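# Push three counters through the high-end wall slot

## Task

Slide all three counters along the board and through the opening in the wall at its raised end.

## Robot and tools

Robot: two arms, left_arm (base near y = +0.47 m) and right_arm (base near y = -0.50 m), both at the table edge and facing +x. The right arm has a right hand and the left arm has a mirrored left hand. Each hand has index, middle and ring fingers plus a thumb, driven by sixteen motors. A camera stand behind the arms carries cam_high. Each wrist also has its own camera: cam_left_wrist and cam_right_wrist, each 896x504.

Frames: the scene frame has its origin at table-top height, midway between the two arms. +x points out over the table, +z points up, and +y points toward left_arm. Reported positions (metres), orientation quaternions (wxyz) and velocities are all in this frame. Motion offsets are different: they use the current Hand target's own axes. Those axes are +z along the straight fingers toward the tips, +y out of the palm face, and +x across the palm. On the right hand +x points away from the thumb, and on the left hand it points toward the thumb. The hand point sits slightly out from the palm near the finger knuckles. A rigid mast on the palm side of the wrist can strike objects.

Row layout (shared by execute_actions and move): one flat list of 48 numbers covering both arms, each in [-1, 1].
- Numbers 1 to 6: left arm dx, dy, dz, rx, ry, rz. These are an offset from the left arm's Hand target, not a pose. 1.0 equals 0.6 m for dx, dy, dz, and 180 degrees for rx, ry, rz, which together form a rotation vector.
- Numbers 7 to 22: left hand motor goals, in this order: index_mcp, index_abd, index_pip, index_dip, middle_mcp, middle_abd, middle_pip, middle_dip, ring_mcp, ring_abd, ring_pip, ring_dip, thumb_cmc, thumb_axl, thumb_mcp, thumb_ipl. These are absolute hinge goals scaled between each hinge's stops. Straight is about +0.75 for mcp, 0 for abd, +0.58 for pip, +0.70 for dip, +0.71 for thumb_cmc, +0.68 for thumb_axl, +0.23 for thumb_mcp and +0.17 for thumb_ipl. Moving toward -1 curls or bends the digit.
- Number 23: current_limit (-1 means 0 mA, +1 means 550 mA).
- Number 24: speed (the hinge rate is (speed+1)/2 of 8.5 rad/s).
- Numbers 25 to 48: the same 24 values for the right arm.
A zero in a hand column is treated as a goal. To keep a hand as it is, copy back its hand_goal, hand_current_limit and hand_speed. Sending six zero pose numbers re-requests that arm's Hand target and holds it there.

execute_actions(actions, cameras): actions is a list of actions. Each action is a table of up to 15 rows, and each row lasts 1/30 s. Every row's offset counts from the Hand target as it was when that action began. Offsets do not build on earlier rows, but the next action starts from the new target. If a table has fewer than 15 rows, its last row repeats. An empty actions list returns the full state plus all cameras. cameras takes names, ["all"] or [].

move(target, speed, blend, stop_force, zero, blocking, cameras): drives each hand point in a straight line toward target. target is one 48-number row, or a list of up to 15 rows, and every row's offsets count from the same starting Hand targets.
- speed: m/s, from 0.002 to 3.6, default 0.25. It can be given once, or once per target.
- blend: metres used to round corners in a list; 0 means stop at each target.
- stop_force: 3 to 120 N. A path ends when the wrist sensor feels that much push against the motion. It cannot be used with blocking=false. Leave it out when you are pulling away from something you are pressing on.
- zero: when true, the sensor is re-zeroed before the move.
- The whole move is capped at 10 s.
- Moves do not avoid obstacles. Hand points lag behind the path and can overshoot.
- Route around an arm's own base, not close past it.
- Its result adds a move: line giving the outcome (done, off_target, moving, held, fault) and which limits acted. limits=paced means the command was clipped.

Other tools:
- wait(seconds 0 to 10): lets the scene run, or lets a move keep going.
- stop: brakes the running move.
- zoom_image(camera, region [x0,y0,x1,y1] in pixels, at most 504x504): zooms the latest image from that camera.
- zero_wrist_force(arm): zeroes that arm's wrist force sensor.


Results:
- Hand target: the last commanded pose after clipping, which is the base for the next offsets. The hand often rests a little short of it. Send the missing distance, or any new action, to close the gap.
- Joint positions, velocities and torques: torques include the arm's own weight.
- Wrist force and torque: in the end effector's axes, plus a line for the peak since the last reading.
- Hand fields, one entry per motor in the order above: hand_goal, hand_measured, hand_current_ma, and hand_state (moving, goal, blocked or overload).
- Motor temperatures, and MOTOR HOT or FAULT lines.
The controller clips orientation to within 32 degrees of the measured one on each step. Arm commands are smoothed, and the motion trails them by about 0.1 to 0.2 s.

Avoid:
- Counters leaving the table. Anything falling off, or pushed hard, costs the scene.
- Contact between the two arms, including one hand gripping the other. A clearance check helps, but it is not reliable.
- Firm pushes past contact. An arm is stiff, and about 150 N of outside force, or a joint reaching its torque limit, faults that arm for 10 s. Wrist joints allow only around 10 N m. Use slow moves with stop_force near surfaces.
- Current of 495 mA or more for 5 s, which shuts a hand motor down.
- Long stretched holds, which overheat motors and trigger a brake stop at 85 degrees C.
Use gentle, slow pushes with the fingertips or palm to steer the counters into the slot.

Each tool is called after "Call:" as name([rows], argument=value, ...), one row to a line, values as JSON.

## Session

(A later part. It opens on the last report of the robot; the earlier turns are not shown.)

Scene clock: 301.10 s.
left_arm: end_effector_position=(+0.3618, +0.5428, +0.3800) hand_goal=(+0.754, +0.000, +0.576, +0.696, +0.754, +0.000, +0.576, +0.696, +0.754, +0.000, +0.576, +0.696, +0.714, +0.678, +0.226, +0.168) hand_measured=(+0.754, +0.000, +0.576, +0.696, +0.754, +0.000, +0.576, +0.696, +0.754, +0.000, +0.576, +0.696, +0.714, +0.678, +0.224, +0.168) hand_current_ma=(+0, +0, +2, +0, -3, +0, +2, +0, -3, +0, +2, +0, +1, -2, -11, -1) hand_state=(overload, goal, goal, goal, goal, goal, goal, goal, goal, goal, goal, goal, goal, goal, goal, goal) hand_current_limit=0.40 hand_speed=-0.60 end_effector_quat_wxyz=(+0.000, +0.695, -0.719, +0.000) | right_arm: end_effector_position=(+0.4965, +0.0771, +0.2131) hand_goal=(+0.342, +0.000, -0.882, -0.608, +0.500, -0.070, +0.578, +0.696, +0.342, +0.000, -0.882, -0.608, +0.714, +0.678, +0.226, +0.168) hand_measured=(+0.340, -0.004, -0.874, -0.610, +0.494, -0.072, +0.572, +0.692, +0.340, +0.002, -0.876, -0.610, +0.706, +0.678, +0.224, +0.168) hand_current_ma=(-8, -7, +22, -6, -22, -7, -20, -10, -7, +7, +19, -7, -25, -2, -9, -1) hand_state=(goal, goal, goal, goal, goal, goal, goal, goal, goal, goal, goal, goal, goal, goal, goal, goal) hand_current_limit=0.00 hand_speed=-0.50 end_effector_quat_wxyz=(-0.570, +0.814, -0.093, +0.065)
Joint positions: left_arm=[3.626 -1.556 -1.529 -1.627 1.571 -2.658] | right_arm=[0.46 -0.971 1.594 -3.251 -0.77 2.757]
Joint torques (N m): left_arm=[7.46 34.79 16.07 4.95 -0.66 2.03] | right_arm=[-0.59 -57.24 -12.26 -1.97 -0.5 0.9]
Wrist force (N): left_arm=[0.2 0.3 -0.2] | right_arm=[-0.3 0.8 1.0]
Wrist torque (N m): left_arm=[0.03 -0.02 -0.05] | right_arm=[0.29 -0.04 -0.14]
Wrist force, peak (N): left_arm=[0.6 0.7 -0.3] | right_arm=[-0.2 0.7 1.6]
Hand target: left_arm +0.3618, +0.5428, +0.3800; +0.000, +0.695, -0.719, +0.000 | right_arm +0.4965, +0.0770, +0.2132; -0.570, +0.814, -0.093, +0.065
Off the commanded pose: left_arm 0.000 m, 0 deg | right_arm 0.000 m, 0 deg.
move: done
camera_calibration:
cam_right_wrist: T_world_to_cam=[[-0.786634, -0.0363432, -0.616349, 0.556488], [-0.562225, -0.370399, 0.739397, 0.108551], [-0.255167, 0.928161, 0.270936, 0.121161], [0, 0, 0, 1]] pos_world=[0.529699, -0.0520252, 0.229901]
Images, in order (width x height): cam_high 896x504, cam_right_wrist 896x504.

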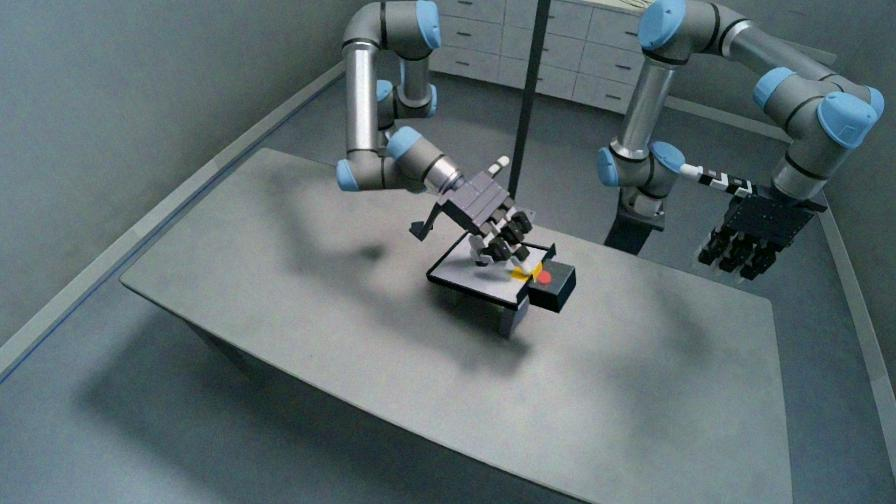

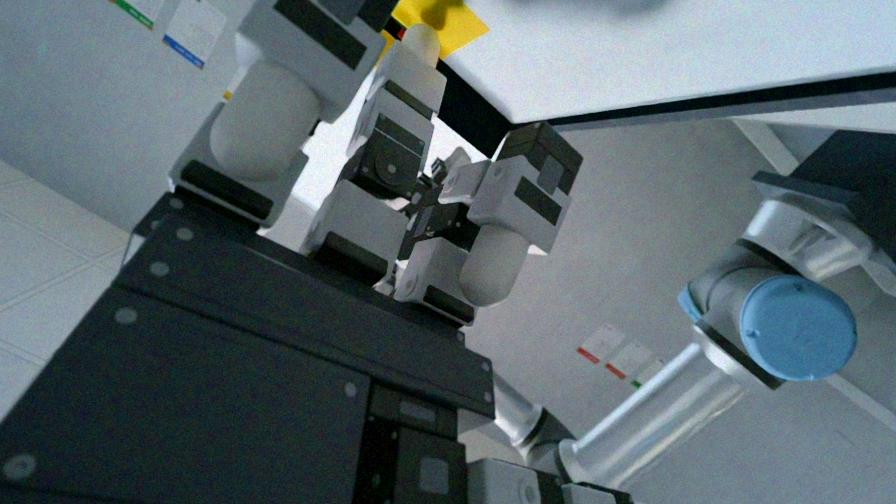

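Now push forward with the leaned-back finger.

Call:
move(target=[0,0,0,0,0,0,0.754,0,0.576,0.696,0.754,0,0.576,0.696,0.754,0,0.576,0.696,0.714,0.678,0.226,0.168,0.4,-0.6,0.002,-0.0321,0.0383,0,0,0,0.342,0,-0.883,-0.609,0.5,-0.07,0.577,0.696,0.342,0,-0.883,-0.609,0.714,0.678,0.226,0.168,0.0,-0.5], speed=0.015, stop_force=3, cameras=["cam_high","cam_right_wrist"])

Call:
zoom_image(camera="cam_high", region=[490, 230, 560, 300])

Call:
zoom_image(camera="cam_right_wrist", region=[280, 0, 560, 200])

Scene clock: 305.57 s.
left_arm: end_effector_position=(+0.3618, +0.5428, +0.3800) hand_goal=(+0.754, +0.000, +0.576, +0.696, +0.754, +0.000, +0.576, +0.696, +0.754, +0.000, +0.576, +0.696, +0.714, +0.678, +0.226, +0.168) hand_measured=(+0.754, +0.000, +0.576, +0.696, +0.754, +0.000, +0.576, +0.696, +0.754, +0.000, +0.576, +0.696, +0.714, +0.678, +0.224, +0.168) hand_current_ma=(+0, +0, +2, +0, -3, +0, +2, +0, -3, +0, +2, +0, +1, -2, -11, -1) hand_state=(overload, goal, goal, goal, goal, goal, goal, goal, goal, goal, goal, goal, goal, goal, goal, goal) hand_current_limit=0.40 hand_speed=-0.60 end_effector_quat_wxyz=(+0.000, +0.695, -0.719, +0.000) | right_arm: end_effector_position=(+0.5011, +0.0937, +0.2195) hand_goal=(+0.342, +0.000, -0.882, -0.608, +0.500, -0.070, +0.578, +0.696, +0.342, +0.000, -0.882, -0.608, +0.714, +0.678, +0.226, +0.168) hand_measured=(+0.340, -0.004, -0.874, -0.610, +0.466, -0.074, +0.564, +0.690, +0.340, +0.002, -0.876, -0.610, +0.706, +0.678, +0.224, +0.168) hand_current_ma=(-8, -7, +22, -6, -133, -9, -43, -15, -7, +7, +19, -7, -25, -2, -9, -1) hand_state=(goal, goal, goal, goal, blocked, goal, goal, goal, goal, goal, goal, goal, goal, goal, goal, goal) hand_current_limit=0.00 hand_speed=-0.50 end_effector_quat_wxyz=(-0.570, +0.814, -0.093, +0.065)
Joint positions: left_arm=[3.626 -1.556 -1.529 -1.627 1.571 -2.658] | right_arm=[0.481 -0.949 1.537 -3.226 -0.788 2.771]
Joint torques (N m): left_arm=[7.77 34.65 15.47 5.01 -0.86 2.08] | right_arm=[-3.79 -57.55 -25.85 -3.01 3.17 -1.85]
Wrist force (N): left_arm=[0.4 0.3 -0.4] | right_arm=[-0.4 -0.5 -2.8]
Wrist torque (N m): left_arm=[0.04 -0.05 -0.04] | right_arm=[0.49 0.05 -0.14]
Wrist force, peak (N): left_arm=[0.4 0.8 -0.2] | right_arm=[-0.6 -1.9 -7.0]
Hand target: left_arm +0.3618, +0.5428, +0.3800; +0.000, +0.695, -0.719, +0.000 | right_arm +0.5011, +0.0937, +0.2195; -0.570, +0.814, -0.093, +0.065 (not the last commanded pose)
Off the commanded pose: left_arm 0.000 m, 0 deg | right_arm 0.012 m, 0 deg.
move: contact (right_arm)
camera_calibration:
cam_right_wrist: T_world_to_cam=[[-0.786668, -0.0363667, -0.616304, 0.5646], [-0.562176, -0.370397, 0.739435, 0.112593], [-0.255168, 0.928161, 0.270935, 0.105221], [0, 0, 0, 1]] pos_world=[0.534299, -0.0354252, 0.236201]
Images, in order (width x height): cam_high 896x504, cam_right_wrist 896x504.

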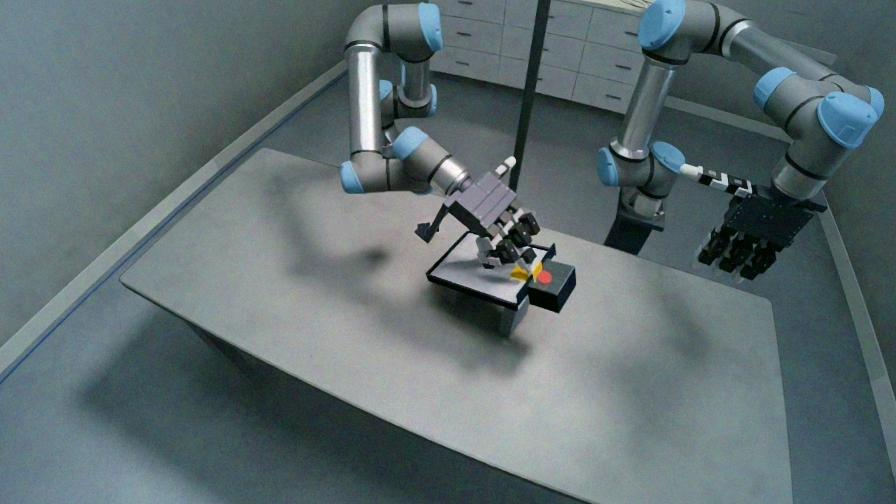

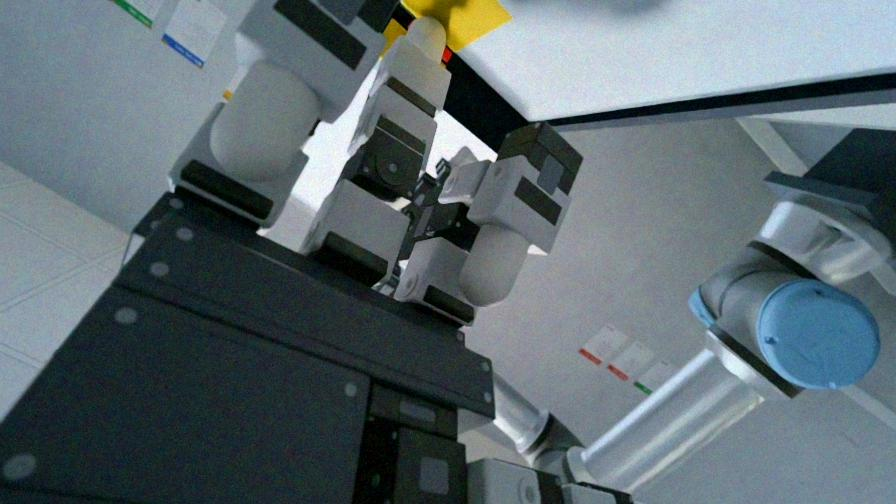

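Scaled by 7.200.

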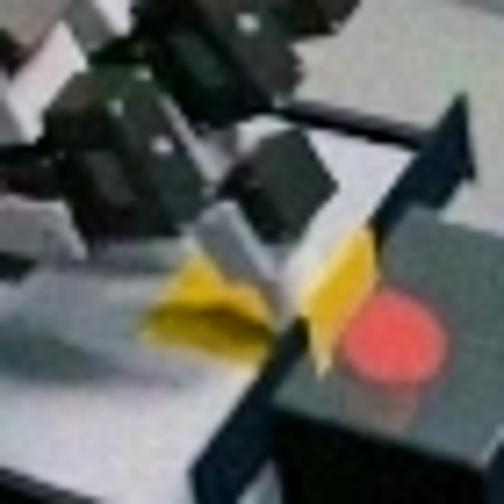

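Scaled by 1.800.

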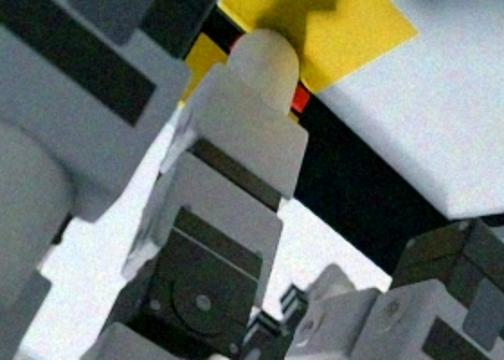

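Call:
move(target=[0,0,0,0,0,0,0.754,0,0.576,0.696,0.754,0,0.576,0.696,0.754,0,0.576,0.696,0.714,0.678,0.226,0.168,0.4,-0.6,0,0.0013,-0.0055,0,0,0,0.342,0,-0.883,-0.609,0.5,-0.07,0.577,0.696,0.342,0,-0.883,-0.609,0.714,0.678,0.226,0.168,0.0,-0.5], speed=0.03)

Call:
move(target=[0,0,0,0,0,0,0.754,0,0.576,0.696,0.754,0,0.576,0.696,0.754,0,0.576,0.696,0.714,0.678,0.226,0.168,0.4,-0.6,0,-0.0129,0.0153,0,0,0,0.342,0,-0.883,-0.609,0.5,-0.07,0.577,0.696,0.342,0,-0.883,-0.609,0.714,0.678,0.226,0.168,0.0,-0.5], speed=0.01, stop_force=4, cameras=["cam_high","cam_right_wrist"])

Call:
zoom_image(camera="cam_high", region=[490, 230, 560, 300])

Call:
zoom_image(camera="cam_right_wrist", region=[360, 0, 520, 120])

Scene clock: 309.93 s.
left_arm: end_effector_position=(+0.3618, +0.5428, +0.3800) hand_goal=(+0.754, +0.000, +0.576, +0.696, +0.754, +0.000, +0.576, +0.696, +0.754, +0.000, +0.576, +0.696, +0.714, +0.678, +0.226, +0.168) hand_measured=(+0.754, +0.000, +0.576, +0.696, +0.754, +0.000, +0.576, +0.696, +0.754, +0.000, +0.576, +0.696, +0.714, +0.678, +0.224, +0.168) hand_current_ma=(+0, +0, +2, +0, -3, +0, +2, +0, -3, +0, +2, +0, +1, -2, -11, -1) hand_state=(overload, goal, goal, goal, goal, goal, goal, goal, goal, goal, goal, goal, goal, goal, goal, goal) hand_current_limit=0.40 hand_speed=-0.60 end_effector_quat_wxyz=(+0.000, +0.695, -0.719, +0.000) | right_arm: end_effector_position=(+0.5003, +0.0903, +0.2199) hand_goal=(+0.342, +0.000, -0.882, -0.608, +0.500, -0.070, +0.578, +0.696, +0.342, +0.000, -0.882, -0.608, +0.714, +0.678, +0.226, +0.168) hand_measured=(+0.340, -0.004, -0.874, -0.610, +0.478, -0.072, +0.572, +0.692, +0.340, +0.002, -0.876, -0.610, +0.706, +0.678, +0.224, +0.168) hand_current_ma=(-8, -7, +22, -6, -83, -7, -20, -11, -7, +7, +19, -7, -25, -2, -9, -1) hand_state=(goal, goal, goal, goal, blocked, goal, goal, goal, goal, goal, goal, goal, goal, goal, goal, goal) hand_current_limit=0.00 hand_speed=-0.50 end_effector_quat_wxyz=(-0.570, +0.814, -0.093, +0.065)
Joint positions: left_arm=[3.626 -1.556 -1.529 -1.627 1.571 -2.658] | right_arm=[0.477 -0.956 1.547 -3.228 -0.784 2.769]
Joint torques (N m): left_arm=[8.04 35.92 15.66 5.11 -0.81 2.05] | right_arm=[-0.28 -48.22 -24.13 -3.11 2.3 -1.07]
Wrist force (N): left_arm=[0.4 0.4 -0.2] | right_arm=[-0.2 0.8 1.0]
Wrist torque (N m): left_arm=[0.04 -0.04 -0.04] | right_arm=[0.29 -0.06 -0.03]
Wrist force, peak (N): left_arm=[0.5 0.6 -0.4] | right_arm=[-0.6 -0.5 -2.9]
Hand target: left_arm +0.3618, +0.5428, +0.3800; +0.000, +0.695, -0.719, +0.000 | right_arm +0.5004, +0.0904, +0.2199; -0.570, +0.814, -0.093, +0.065
Off the commanded pose: left_arm 0.000 m, 0 deg | right_arm 0.000 m, 0 deg.
move: done

Scene clock: 311.63 s.
left_arm: end_effector_position=(+0.3618, +0.5428, +0.3800) hand_goal=(+0.754, +0.000, +0.576, +0.696, +0.754, +0.000, +0.576, +0.696, +0.754, +0.000, +0.576, +0.696, +0.714, +0.678, +0.226, +0.168) hand_measured=(+0.754, +0.000, +0.576, +0.696, +0.754, +0.000, +0.576, +0.696, +0.754, +0.000, +0.576, +0.696, +0.714, +0.678, +0.224, +0.168) hand_current_ma=(+0, +0, +2, +0, -3, +0, +2, +0, -3, +0, +2, +0, +1, -2, -11, -1) hand_state=(overload, goal, goal, goal, goal, goal, goal, goal, goal, goal, goal, goal, goal, goal, goal, goal) hand_current_limit=0.40 hand_speed=-0.60 end_effector_quat_wxyz=(+0.000, +0.695, -0.719, +0.000) | right_arm: end_effector_position=(+0.5017, +0.0962, +0.2221) hand_goal=(+0.342, +0.000, -0.882, -0.608, +0.500, -0.070, +0.578, +0.696, +0.342, +0.000, -0.882, -0.608, +0.714, +0.678, +0.226, +0.168) hand_measured=(+0.340, -0.002, -0.874, -0.610, +0.452, -0.074, +0.556, +0.686, +0.340, +0.002, -0.876, -0.610, +0.706, +0.678, +0.224, +0.168) hand_current_ma=(-8, -7, +22, -6, -204, -9, -74, -30, -7, +7, +19, -7, -25, -2, -9, -1) hand_state=(goal, goal, goal, goal, blocked, goal, blocked, goal, goal, goal, goal, goal, goal, goal, goal, goal) hand_current_limit=0.00 hand_speed=-0.50 end_effector_quat_wxyz=(-0.570, +0.814, -0.093, +0.065)
Joint positions: left_arm=[3.626 -1.556 -1.529 -1.627 1.571 -2.658] | right_arm=[0.484 -0.948 1.528 -3.219 -0.791 2.773]
Joint torques (N m): left_arm=[8.11 35.81 16.31 4.9 -0.72 2.06] | right_arm=[-5 -56.4 -11.81 -3.18 3.14 -1.86]
Wrist force (N): left_arm=[0.3 0.3 -0.2] | right_arm=[-0.6 -0.7 -4.6]
Wrist torque (N m): left_arm=[0.03 -0.04 -0.05] | right_arm=[0.56 0.10 -0.19]
Wrist force, peak (N): left_arm=[0.4 0.7 -0.2] | right_arm=[-0.7 -1.8 -7.7]
Hand target: left_arm +0.3618, +0.5428, +0.3800; +0.000, +0.695, -0.719, +0.000 | right_arm +0.5017, +0.0962, +0.2221; -0.570, +0.814, -0.093, +0.065 (not the last commanded pose)
Off the commanded pose: left_arm 0.000 m, 0 deg | right_arm 0.006 m, 0 deg.
move: contact (right_arm)
camera_calibration:
cam_right_wrist: T_world_to_cam=[[-0.786634, -0.0363432, -0.616349, 0.566758], [-0.562225, -0.370399, 0.739397, 0.111969], [-0.255167, 0.928161, 0.270936, 0.102349], [0, 0, 0, 1]] pos_world=[0.534899, -0.0329252, 0.238801]
Images, in order (width x height): cam_high 896x504, cam_right_wrist 896x504.

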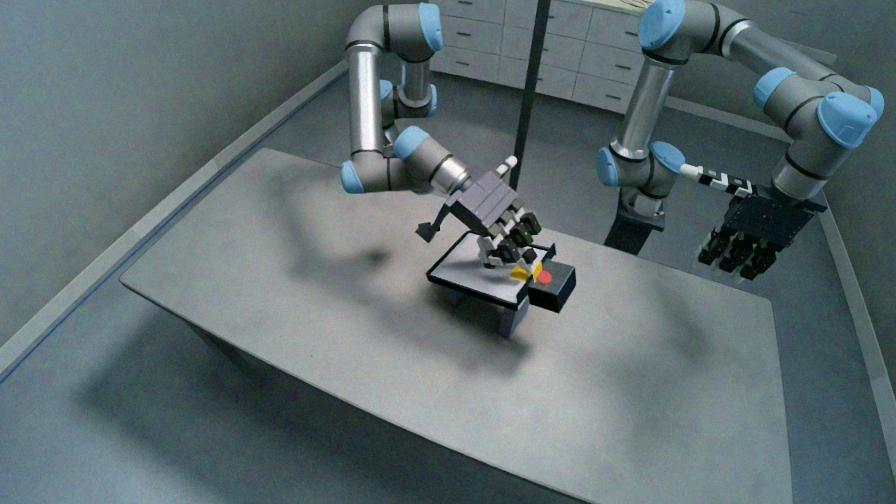

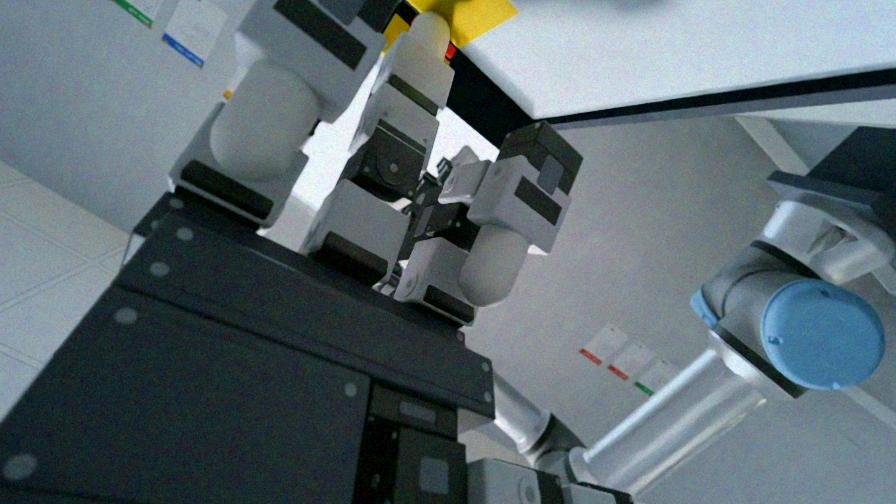

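Scaled by 7.200.

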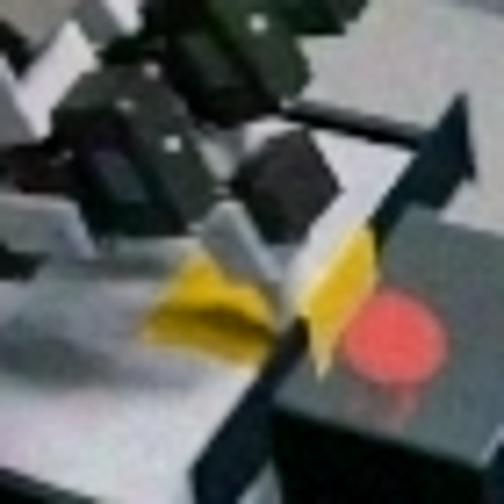

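Scaled by 3.150.

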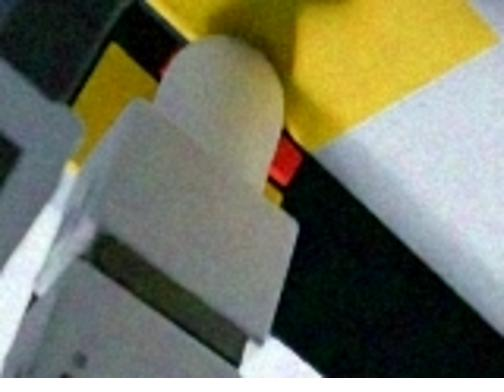

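Call:
move([
  [0,0,0,0,0,0,0.754,0,0.576,0.696,0.754,0,0.576,0.696,0.754,0,0.576,0.696,0.714,0.678,0.226,0.168,0.4,-0.6,0.015,0,-0.002,0,0,0,0.342,0,-0.883,-0.609,0.5,-0.07,0.577,0.696,0.342,0,-0.883,-0.609,0.714,0.678,0.226,0.168,0.0,-0.5],
  [0,0,0,0,0,0,0.754,0,0.576,0.696,0.754,0,0.576,0.696,0.754,0,0.576,0.696,0.714,0.678,0.226,0.168,0.4,-0.6,-0.015,0,-0.002,0,0,0,0.342,0,-0.883,-0.609,0.5,-0.07,0.577,0.696,0.342,0,-0.883,-0.609,0.714,0.678,0.226,0.168,0.0,-0.5],
  [0,0,0,0,0,0,0.754,0,0.576,0.696,0.754,0,0.576,0.696,0.754,0,0.576,0.696,0.714,0.678,0.226,0.168,0.4,-0.6,0.015,0,-0.002,0,0,0,0.342,0,-0.883,-0.609,0.5,-0.07,0.577,0.696,0.342,0,-0.883,-0.609,0.714,0.678,0.226,0.168,0.0,-0.5],
  [0,0,0,0,0,0,0.754,0,0.576,0.696,0.754,0,0.576,0.696,0.754,0,0.576,0.696,0.714,0.678,0.226,0.168,0.4,-0.6,0,0,-0.001,0,0,0,0.342,0,-0.883,-0.609,0.5,-0.07,0.577,0.696,0.342,0,-0.883,-0.609,0.714,0.678,0.226,0.168,0.0,-0.5],
], speed=0.06, blend=[0.004,0.004,0.004,0], cameras=["cam_high","cam_right_wrist"])

Call:
zoom_image(camera="cam_high", region=[490, 230, 560, 300])

Call:
zoom_image(camera="cam_right_wrist", region=[360, 0, 520, 120])

Scene clock: 322.23 s.
left_arm: end_effector_position=(+0.3618, +0.5428, +0.3800) hand_goal=(+0.754, +0.000, +0.576, +0.696, +0.754, +0.000, +0.576, +0.696, +0.754, +0.000, +0.576, +0.696, +0.714, +0.678, +0.226, +0.168) hand_measured=(+0.754, +0.000, +0.576, +0.696, +0.754, +0.000, +0.576, +0.696, +0.754, +0.000, +0.576, +0.696, +0.714, +0.678, +0.224, +0.168) hand_current_ma=(+0, +0, +2, +0, -3, +0, +2, +0, -3, +0, +2, +0, +1, -2, -11, -1) hand_state=(overload, goal, goal, goal, goal, goal, goal, goal, goal, goal, goal, goal, goal, goal, goal, goal) hand_current_limit=0.40 hand_speed=-0.60 end_effector_quat_wxyz=(+0.000, +0.695, -0.719, +0.000) | right_arm: end_effector_position=(+0.5015, +0.0956, +0.2223) hand_goal=(+0.342, +0.000, -0.882, -0.608, +0.500, -0.070, +0.578, +0.696, +0.342, +0.000, -0.882, -0.608, +0.714, +0.678, +0.226, +0.168) hand_measured=(+0.340, -0.002, -0.876, -0.610, +0.454, -0.082, +0.558, +0.686, +0.340, +0.002, -0.876, -0.610, +0.706, +0.678, +0.224, +0.168) hand_current_ma=(-8, -7, +21, -6, -188, -33, -69, -33, -7, +7, +19, -7, -25, -2, -9, -1) hand_state=(goal, goal, goal, goal, blocked, moving, goal, goal, goal, goal, goal, goal, goal, goal, goal, goal) hand_current_limit=0.00 hand_speed=-0.50 end_effector_quat_wxyz=(-0.570, +0.814, -0.093, +0.065) end_effector_velocity=(+0.002, +0.000, +0.001) end_effector_angular_velocity=(+0.002, -0.002, +0.003)
Joint positions: left_arm=[3.626 -1.556 -1.529 -1.627 1.571 -2.658] | right_arm=[0.483 -0.95 1.529 -3.219 -0.791 2.773]
Joint velocities: left_arm=[within noise] | right_arm=[-0.002 0.001 -0.005 0.003 0.004 -0.003]
Joint torques (N m): left_arm=[7.81 35.07 16.47 4.96 -0.83 2.08] | right_arm=[-5.71 -41.49 -25.49 -0.99 3.17 -2.1]
Wrist force (N): left_arm=[0.5 0.3 -0.2] | right_arm=[-0.1 2.2 0.1]
Wrist torque (N m): left_arm=[0.04 -0.07 -0.03] | right_arm=[0.20 0.00 -0.09]
Wrist force, peak (N): left_arm=[0.5 0.7 -0.3] | right_arm=[-0.4 -0.6 -4.7]
Hand target: left_arm +0.3618, +0.5428, +0.3800; +0.000, +0.695, -0.719, +0.000 | right_arm +0.5016, +0.0956, +0.2223; -0.570, +0.814, -0.093, +0.065
Off the commanded pose: left_arm 0.000 m, 0 deg | right_arm 0.000 m, 0 deg.
move: done
camera_calibration:
cam_right_wrist: T_world_to_cam=[[-0.786657, -0.0360947, -0.616334, 0.566785], [-0.562331, -0.370211, 0.739411, 0.11151], [-0.254862, 0.928246, 0.270932, 0.102522], [0, 0, 0, 1]] pos_world=[0.5347, -0.0334253, 0.239101]
Images, in order (width x height): cam_high 896x504, cam_right_wrist 896x504.

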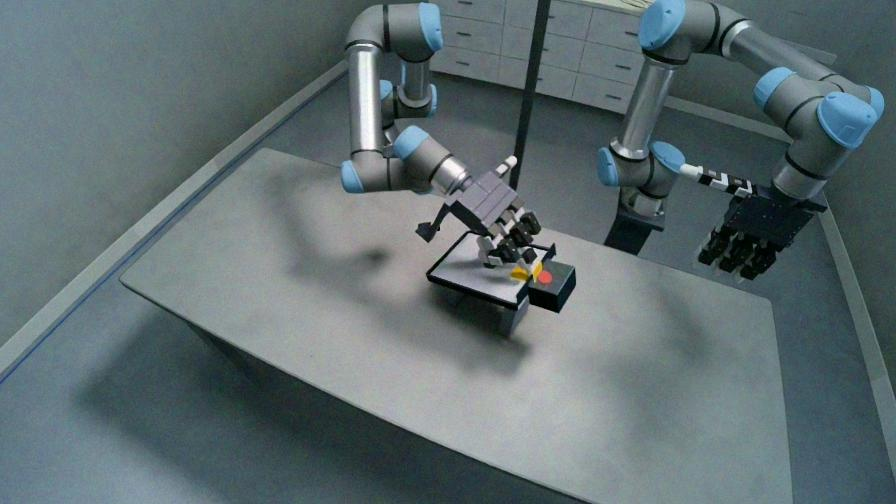

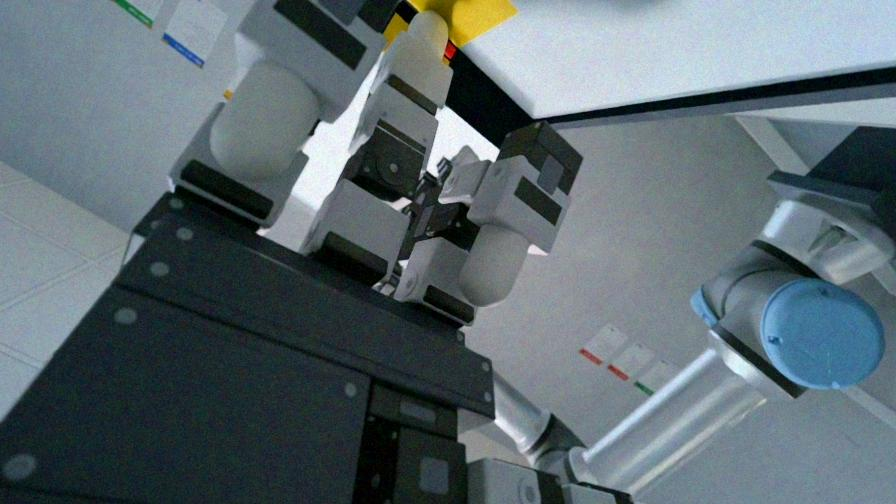

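Scaled by 7.200.

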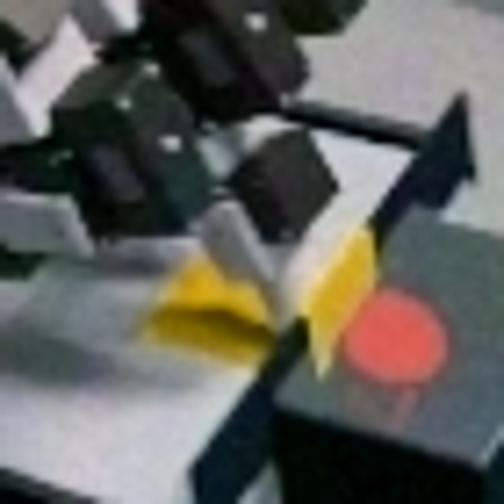

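Scaled by 3.150.

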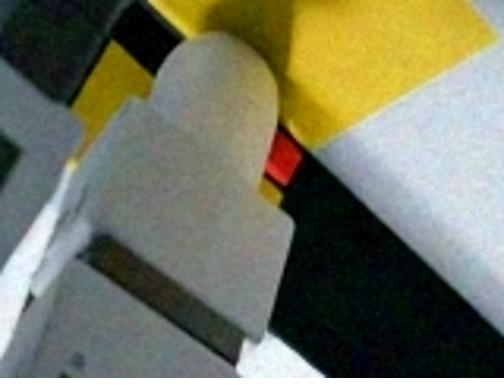

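Call:
move([
  [0,0,0,0,0,0,0.754,0,0.576,0.696,0.754,0,0.576,0.696,0.754,0,0.576,0.696,0.714,0.678,0.226,0.168,0.4,-0.6,0,0.03,-0.06,0,0,0,0.342,0,-0.883,-0.609,0.5,-0.07,0.577,0.696,0.342,0,-0.883,-0.609,0.714,0.678,0.226,0.168,0.0,-0.5],
  [0,0,0,0,0,0,0.754,0,0.576,0.696,0.754,0,0.576,0.696,0.754,0,0.576,0.696,0.714,0.678,0.226,0.168,0.4,-0.6,0,0.0589,-0.0980,0,0,0,0.904,0.2,0.576,0.696,0.904,0.3,0.576,0.696,0.904,-0.1,0.576,0.696,0.714,0.678,0.226,0.168,0.0,-0.5],
], speed=0.15, cameras=["cam_high","cam_right_wrist","cam_left_wrist"])

Call:
zoom_image(camera="cam_high", region=[500, 230, 580, 310])

Call:
zoom_image(camera="cam_left_wrist", region=[260, 260, 390, 360])

Scene clock: 325.87 s.
left_arm: end_effector_position=(+0.3618, +0.5428, +0.3800) hand_goal=(+0.754, +0.000, +0.576, +0.696, +0.754, +0.000, +0.576, +0.696, +0.754, +0.000, +0.576, +0.696, +0.714, +0.678, +0.226, +0.168) hand_measured=(+0.754, +0.000, +0.576, +0.696, +0.754, +0.000, +0.576, +0.696, +0.754, +0.000, +0.576, +0.696, +0.714, +0.678, +0.224, +0.168) hand_current_ma=(+0, +0, +2, +0, -3, +0, +2, +0, -3, +0, +2, +0, +1, -2, -11, -1) hand_state=(overload, goal, goal, goal, goal, goal, goal, goal, goal, goal, goal, goal, goal, goal, goal, goal) hand_current_limit=0.40 hand_speed=-0.60 end_effector_quat_wxyz=(+0.000, +0.695, -0.719, +0.000) | right_arm: end_effector_position=(+0.4863, +0.0300, +0.2092) hand_goal=(+0.904, +0.200, +0.576, +0.696, +0.904, +0.300, +0.576, +0.696, +0.904, -0.100, +0.576, +0.696, +0.714, +0.678, +0.226, +0.168) hand_measured=(+0.882, +0.196, +0.568, +0.692, +0.880, +0.296, +0.572, +0.692, +0.884, -0.096, +0.568, +0.692, +0.706, +0.678, +0.224, +0.168) hand_current_ma=(-81, -8, -27, -10, -93, -9, -12, -10, -74, +8, -24, -11, -25, -2, -9, -1) hand_state=(blocked, goal, goal, goal, blocked, goal, goal, goal, goal, goal, goal, goal, goal, goal, goal, goal) hand_current_limit=0.00 hand_speed=-0.50 end_effector_quat_wxyz=(-0.570, +0.814, -0.093, +0.065)
Joint positions: left_arm=[3.626 -1.556 -1.529 -1.627 1.571 -2.658] | right_arm=[0.395 -1.045 1.729 -3.276 -0.714 2.709]
Joint torques (N m): left_arm=[8.54 35.31 15.46 4.99 -0.84 2.03] | right_arm=[-3.11 -41.08 -10.53 -3.19 2.55 -1.37]
Wrist force (N): left_arm=[0.4 0.4 -0.2] | right_arm=[-0.4 0.7 0.8]
Wrist torque (N m): left_arm=[0.05 -0.06 -0.03] | right_arm=[0.23 -0.02 -0.16]
Wrist force, peak (N): left_arm=[0.5 0.6 -0.5] | right_arm=[-0.6 0.1 2.3]
Hand target: left_arm +0.3618, +0.5428, +0.3800; +0.000, +0.695, -0.719, +0.000 | right_arm +0.4863, +0.0300, +0.2092; -0.570, +0.814, -0.093, +0.065
Off the commanded pose: left_arm 0.000 m, 0 deg | right_arm 0.000 m, 0 deg.
move: done
camera_calibration:
cam_left_wrist: T_world_to_cam=[[0.642651, 0.764379, 0.0522042, -0.706693], [0.510739, -0.478199, 0.714472, -0.243785], [0.571091, -0.432493, -0.697714, 0.416328], [0, 0, 0, 1]] pos_world=[0.340906, 0.603662, 0.501547]
cam_right_wrist: T_world_to_cam=[[-0.786657, -0.0362721, -0.616324, 0.544304], [-0.562235, -0.370347, 0.739415, 0.088372], [-0.255074, 0.928185, 0.270943, 0.163218], [0, 0, 0, 1]] pos_world=[0.519499, -0.0990252, 0.225901]

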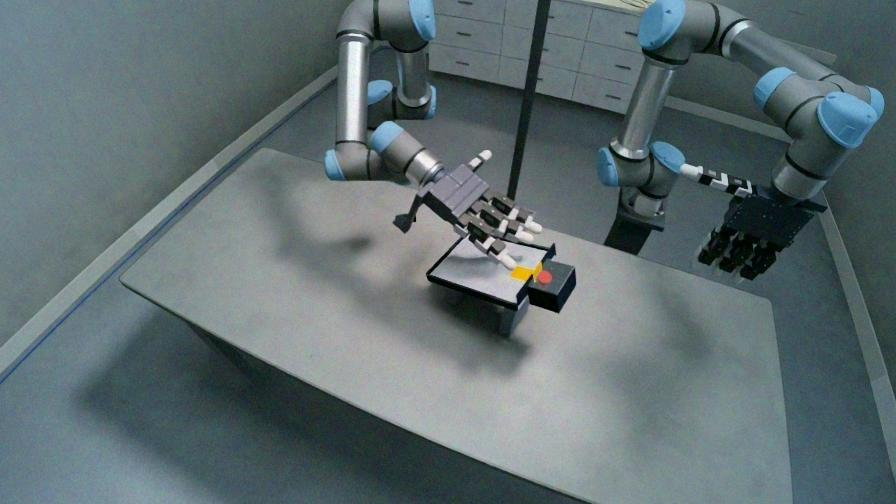

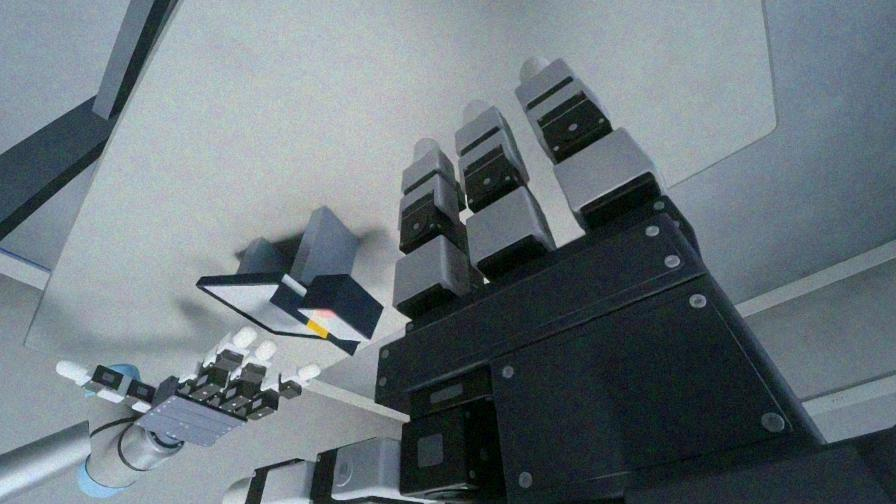

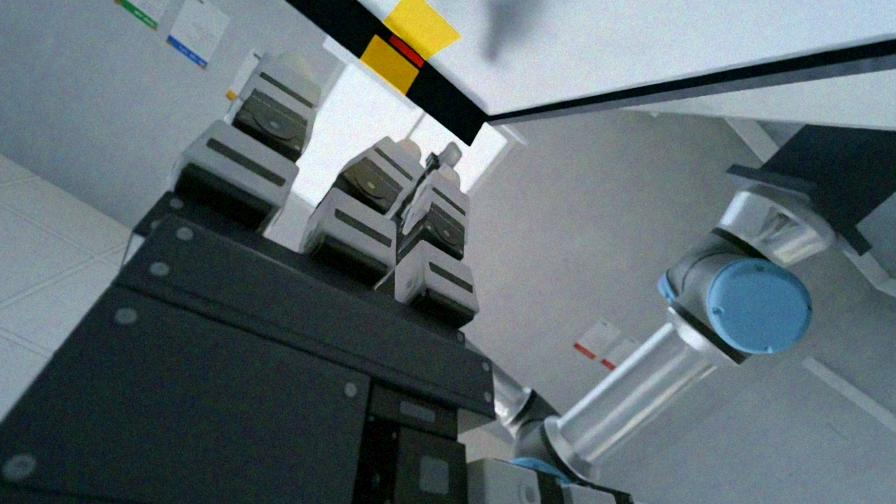

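Scaled by 6.300.

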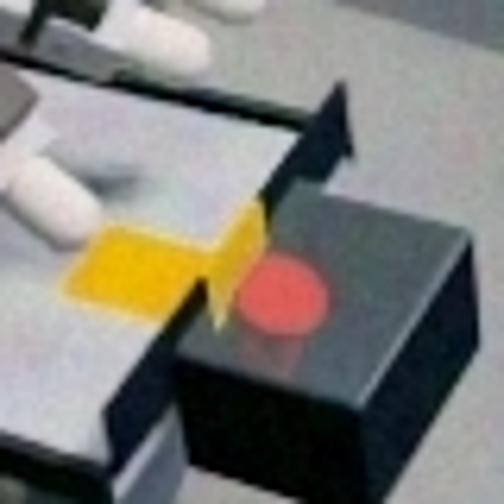

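Scaled by 3.877.

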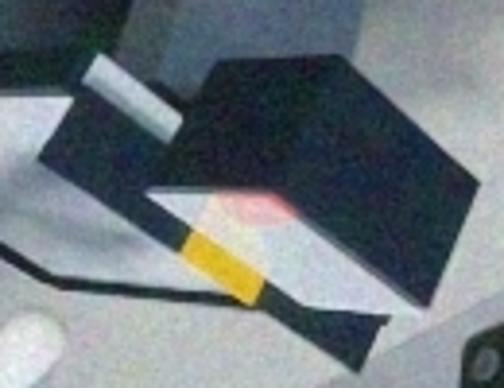

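Call:
zoom_image(camera="cam_right_wrist", region=[340, 0, 480, 110])

Call:
zoom_image(camera="cam_high", region=[525, 250, 585, 310])

Call:
zoom_image(camera="cam_left_wrist", region=[295, 300, 345, 345])

Scaled by 3.600.

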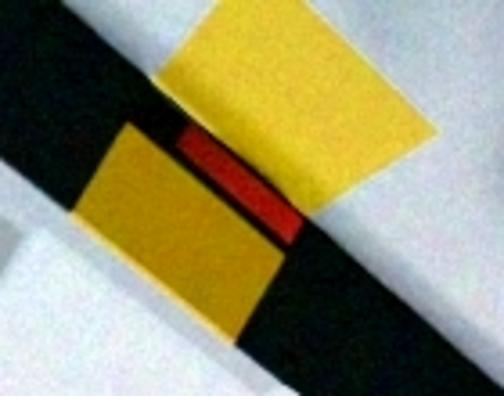

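Scaled by 8.400.

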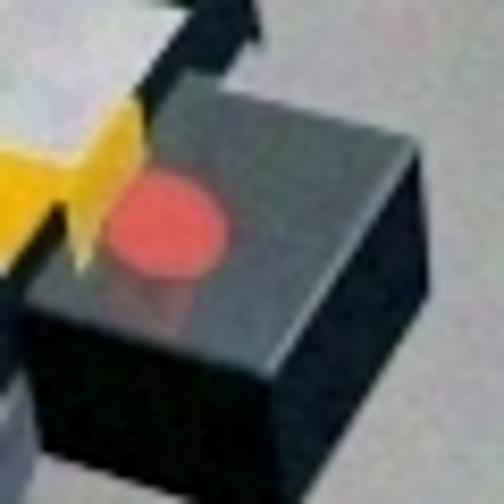

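Scaled by 10.080.

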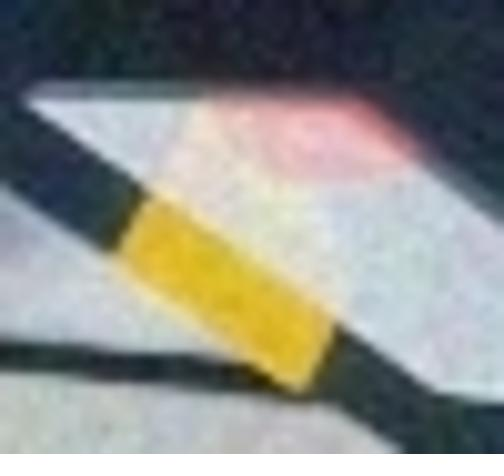

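Call:
move(target=[0,0,0,0,0,0,0.754,0,0.576,0.696,0.754,0,0.576,0.696,0.754,0,0.576,0.696,0.714,0.678,0.226,0.168,0.4,-0.6,0,0.0068,0.0238,0,0,0,0.342,0,-0.883,-0.609,0.5,-0.07,0.577,0.696,0.342,0,-0.883,-0.609,0.714,0.678,0.226,0.168,-0.4,-0.5], speed=0.1)

Call:
execute_actions([
  [[0,0,0,0,0,0,0.754,0,0.576,0.696,0.754,0,0.576,0.696,0.754,0,0.576,0.696,0.714,0.678,0.226,0.168,0.4,-0.6,0,-0.01072,0.01277,0,0,0,0.342,0,-0.883,-0.609,0.5,-0.07,0.577,0.696,0.342,0,-0.883,-0.609,0.714,0.678,0.226,0.168,-0.4,-0.5],[0,0,0,0,0,0,0.754,0,0.576,0.696,0.754,0,0.576,0.696,0.754,0,0.576,0.696,0.714,0.678,0.226,0.168,0.4,-0.6,0,-0.02143,0.02553,0,0,0,0.342,0,-0.883,-0.609,0.5,-0.07,0.577,0.696,0.342,0,-0.883,-0.609,0.714,0.678,0.226,0.168,-0.4,-0.5],[0,0,0,0,0,0,0.754,0,0.576,0.696,0.754,0,0.576,0.696,0.754,0,0.576,0.696,0.714,0.678,0.226,0.168,0.4,-0.6,0,-0.03215,0.0383,0,0,0,0.342,0,-0.883,-0.609,0.5,-0.07,0.577,0.696,0.342,0,-0.883,-0.609,0.714,0.678,0.226,0.168,-0.4,-0.5],[0,0,0,0,0,0,0.754,0,0.576,0.696,0.754,0,0.576,0.696,0.754,0,0.576,0.696,0.714,0.678,0.226,0.168,0.4,-0.6,0,-0.03858,0.04596,0,0,0,0.342,0,-0.883,-0.609,0.5,-0.07,0.577,0.696,0.342,0,-0.883,-0.609,0.714,0.678,0.226,0.168,-0.4,-0.5],[0,0,0,0,0,0,0.754,0,0.576,0.696,0.754,0,0.576,0.696,0.754,0,0.576,0.696,0.714,0.678,0.226,0.168,0.4,-0.6,0,-0.03858,0.04596,0,0,0,0.342,0,-0.883,-0.609,0.5,-0.07,0.577,0.696,0.342,0,-0.883,-0.609,0.714,0.678,0.226,0.168,-0.4,-0.5],[0,0,0,0,0,0,0.754,0,0.576,0.696,0.754,0,0.576,0.696,0.754,0,0.576,0.696,0.714,0.678,0.226,0.168,0.4,-0.6,0,-0.02143,0.02553,0,0,0,0.342,0,-0.883,-0.609,0.5,-0.07,0.577,0.696,0.342,0,-0.883,-0.609,0.714,0.678,0.226,0.168,-0.4,-0.5],[0,0,0,0,0,0,0.754,0,0.576,0.696,0.754,0,0.576,0.696,0.754,0,0.576,0.696,0.714,0.678,0.226,0.168,0.4,-0.6,0,-0.01072,0.01277,0,0,0,0.342,0,-0.883,-0.609,0.5,-0.07,0.577,0.696,0.342,0,-0.883,-0.609,0.714,0.678,0.226,0.168,-0.4,-0.5],[0,0,0,0,0,0,0.754,0,0.576,0.696,0.754,0,0.576,0.696,0.754,0,0.576,0.696,0.714,0.678,0.226,0.168,0.4,-0.6,0,0,0,0,0,0,0.342,0,-0.883,-0.609,0.5,-0.07,0.577,0.696,0.342,0,-0.883,-0.609,0.714,0.678,0.226,0.168,-0.4,-0.5]],
])

Scene clock: 338.70 s.
left_arm: end_effector_position=(+0.3618, +0.5428, +0.3800) hand_goal=(+0.754, +0.000, +0.576, +0.696, +0.754, +0.000, +0.576, +0.696, +0.754, +0.000, +0.576, +0.696, +0.714, +0.678, +0.226, +0.168) hand_measured=(+0.754, +0.000, +0.576, +0.696, +0.754, +0.000, +0.576, +0.696, +0.754, +0.000, +0.576, +0.696, +0.714, +0.678, +0.224, +0.168) hand_current_ma=(+0, +0, +2, +0, -3, +0, +2, +0, -3, +0, +2, +0, +1, -2, -11, -1) hand_state=(overload, goal, goal, goal, goal, goal, goal, goal, goal, goal, goal, goal, goal, goal, goal, goal) hand_current_limit=0.40 hand_speed=-0.60 end_effector_quat_wxyz=(+0.000, +0.695, -0.719, +0.000) | right_arm: end_effector_position=(+0.4890, +0.0418, +0.2004) hand_goal=(+0.342, +0.000, -0.882, -0.608, +0.500, -0.070, +0.578, +0.696, +0.342, +0.000, -0.882, -0.608, +0.714, +0.678, +0.226, +0.168) hand_measured=(+0.338, +0.004, -0.874, -0.604, +0.494, -0.066, +0.572, +0.692, +0.338, -0.002, -0.876, -0.604, +0.706, +0.678, +0.224, +0.168) hand_current_ma=(-10, +7, +22, +9, -23, +9, -17, -10, -9, -7, +20, +10, -25, -2, -9, -1) hand_state=(goal, goal, goal, goal, goal, goal, goal, goal, goal, goal, goal, goal, goal, goal, goal, goal) hand_current_limit=-0.40 hand_speed=-0.50 end_effector_quat_wxyz=(-0.570, +0.814, -0.093, +0.065)
Joint positions: left_arm=[3.626 -1.556 -1.529 -1.627 1.571 -2.658] | right_arm=[0.412 -1.012 1.702 -3.292 -0.729 2.722]
Joint torques (N m): left_arm=[8.42 35.68 16.06 4.93 -0.76 2.01] | right_arm=[-5.34 -55.95 -11.08 -0.54 3.13 -2.02]
Wrist force (N): left_arm=[0.5 0.6 -0.3] | right_arm=[-0.2 0.6 0.9]
Wrist torque (N m): left_arm=[0.08 -0.06 -0.04] | right_arm=[0.28 -0.04 -0.12]
Wrist force, peak (N): left_arm=[0.4 0.7 -0.4] | right_arm=[-0.3 0.8 1.2]
Hand target: left_arm +0.3618, +0.5428, +0.3800; +0.000, +0.695, -0.719, +0.000 | right_arm +0.4891, +0.0418, +0.2004; -0.570, +0.814, -0.093, +0.065
Off the commanded pose: left_arm 0.000 m, 0 deg | right_arm 0.000 m, 0 deg.
move: done

Scene clock: 339.43 s.
left_arm: end_effector_position=(+0.3618, +0.5428, +0.3800) hand_goal=(+0.754, +0.000, +0.576, +0.696, +0.754, +0.000, +0.576, +0.696, +0.754, +0.000, +0.576, +0.696, +0.714, +0.678, +0.226, +0.168) hand_measured=(+0.754, +0.000, +0.576, +0.696, +0.754, +0.000, +0.576, +0.696, +0.754, +0.000, +0.576, +0.696, +0.714, +0.678, +0.224, +0.168) hand_current_ma=(+0, +0, +2, +0, -3, +0, +2, +0, -3, +0, +2, +0, +1, -2, -11, -1) hand_state=(overload, goal, goal, goal, goal, goal, goal, goal, goal, goal, goal, goal, goal, goal, goal, goal) hand_current_limit=0.40 hand_speed=-0.60 end_effector_quat_wxyz=(+0.000, +0.695, -0.719, +0.000) | right_arm: end_effector_position=(+0.4890, +0.0418, +0.2004) hand_goal=(+0.342, +0.000, -0.882, -0.608, +0.500, -0.070, +0.578, +0.696, +0.342, +0.000, -0.882, -0.608, +0.714, +0.678, +0.226, +0.168) hand_measured=(+0.338, +0.002, -0.876, -0.606, +0.490, -0.066, +0.574, +0.692, +0.338, -0.002, -0.876, -0.606, +0.706, +0.678, +0.224, +0.168) hand_current_ma=(-11, +7, +21, +7, -33, +7, -12, -9, -10, -7, +19, +8, -27, -2, -9, -1) hand_state=(goal, goal, goal, goal, goal, goal, goal, goal, goal, goal, goal, goal, goal, goal, goal, goal) hand_current_limit=-0.40 hand_speed=-0.50 end_effector_quat_wxyz=(-0.570, +0.814, -0.093, +0.065)
Joint positions: left_arm=[3.626 -1.556 -1.529 -1.627 1.571 -2.658] | right_arm=[0.412 -1.012 1.702 -3.292 -0.729 2.722]
Joint torques (N m): left_arm=[8.53 35.43 16.3 4.78 -0.78 1.94] | right_arm=[-6.2 -52.93 -12.46 -3.6 1.83 -1.27]
Wrist force (N): left_arm=[0.5 0.3 -0.2] | right_arm=[-0.4 0.6 0.7]
Wrist torque (N m): left_arm=[0.03 -0.05 -0.03] | right_arm=[0.29 -0.02 -0.14]
Wrist force, peak (N): left_arm=[0.4 0.6 -0.3] | right_arm=[-1.4 -5.2 6.2]
Hand target: left_arm +0.3618, +0.5428, +0.3800; +0.000, +0.695, -0.719, +0.000 | right_arm +0.4891, +0.0418, +0.2004; -0.570, +0.814, -0.093, +0.065
Off the commanded pose: left_arm 0.000 m, 0 deg | right_arm 0.000 m, 0 deg.
Step readings (end_effector_position of left_arm | right_arm):
0: (+0.3618, +0.5428, +0.3800) | (+0.4890, +0.0418, +0.2004)
1: (+0.3618, +0.5428, +0.3800) | (+0.4891, +0.0420, +0.2006)
2: (+0.3618, +0.5428, +0.3800) | (+0.4897, +0.0445, +0.2016)
4: (+0.3618, +0.5428, +0.3800) | (+0.4922, +0.0577, +0.2070)
8: (+0.3618, +0.5428, +0.3800) | (+0.4941, +0.0654, +0.2092)
15: (+0.3618, +0.5428, +0.3800) | (+0.4889, +0.0409, +0.2004)


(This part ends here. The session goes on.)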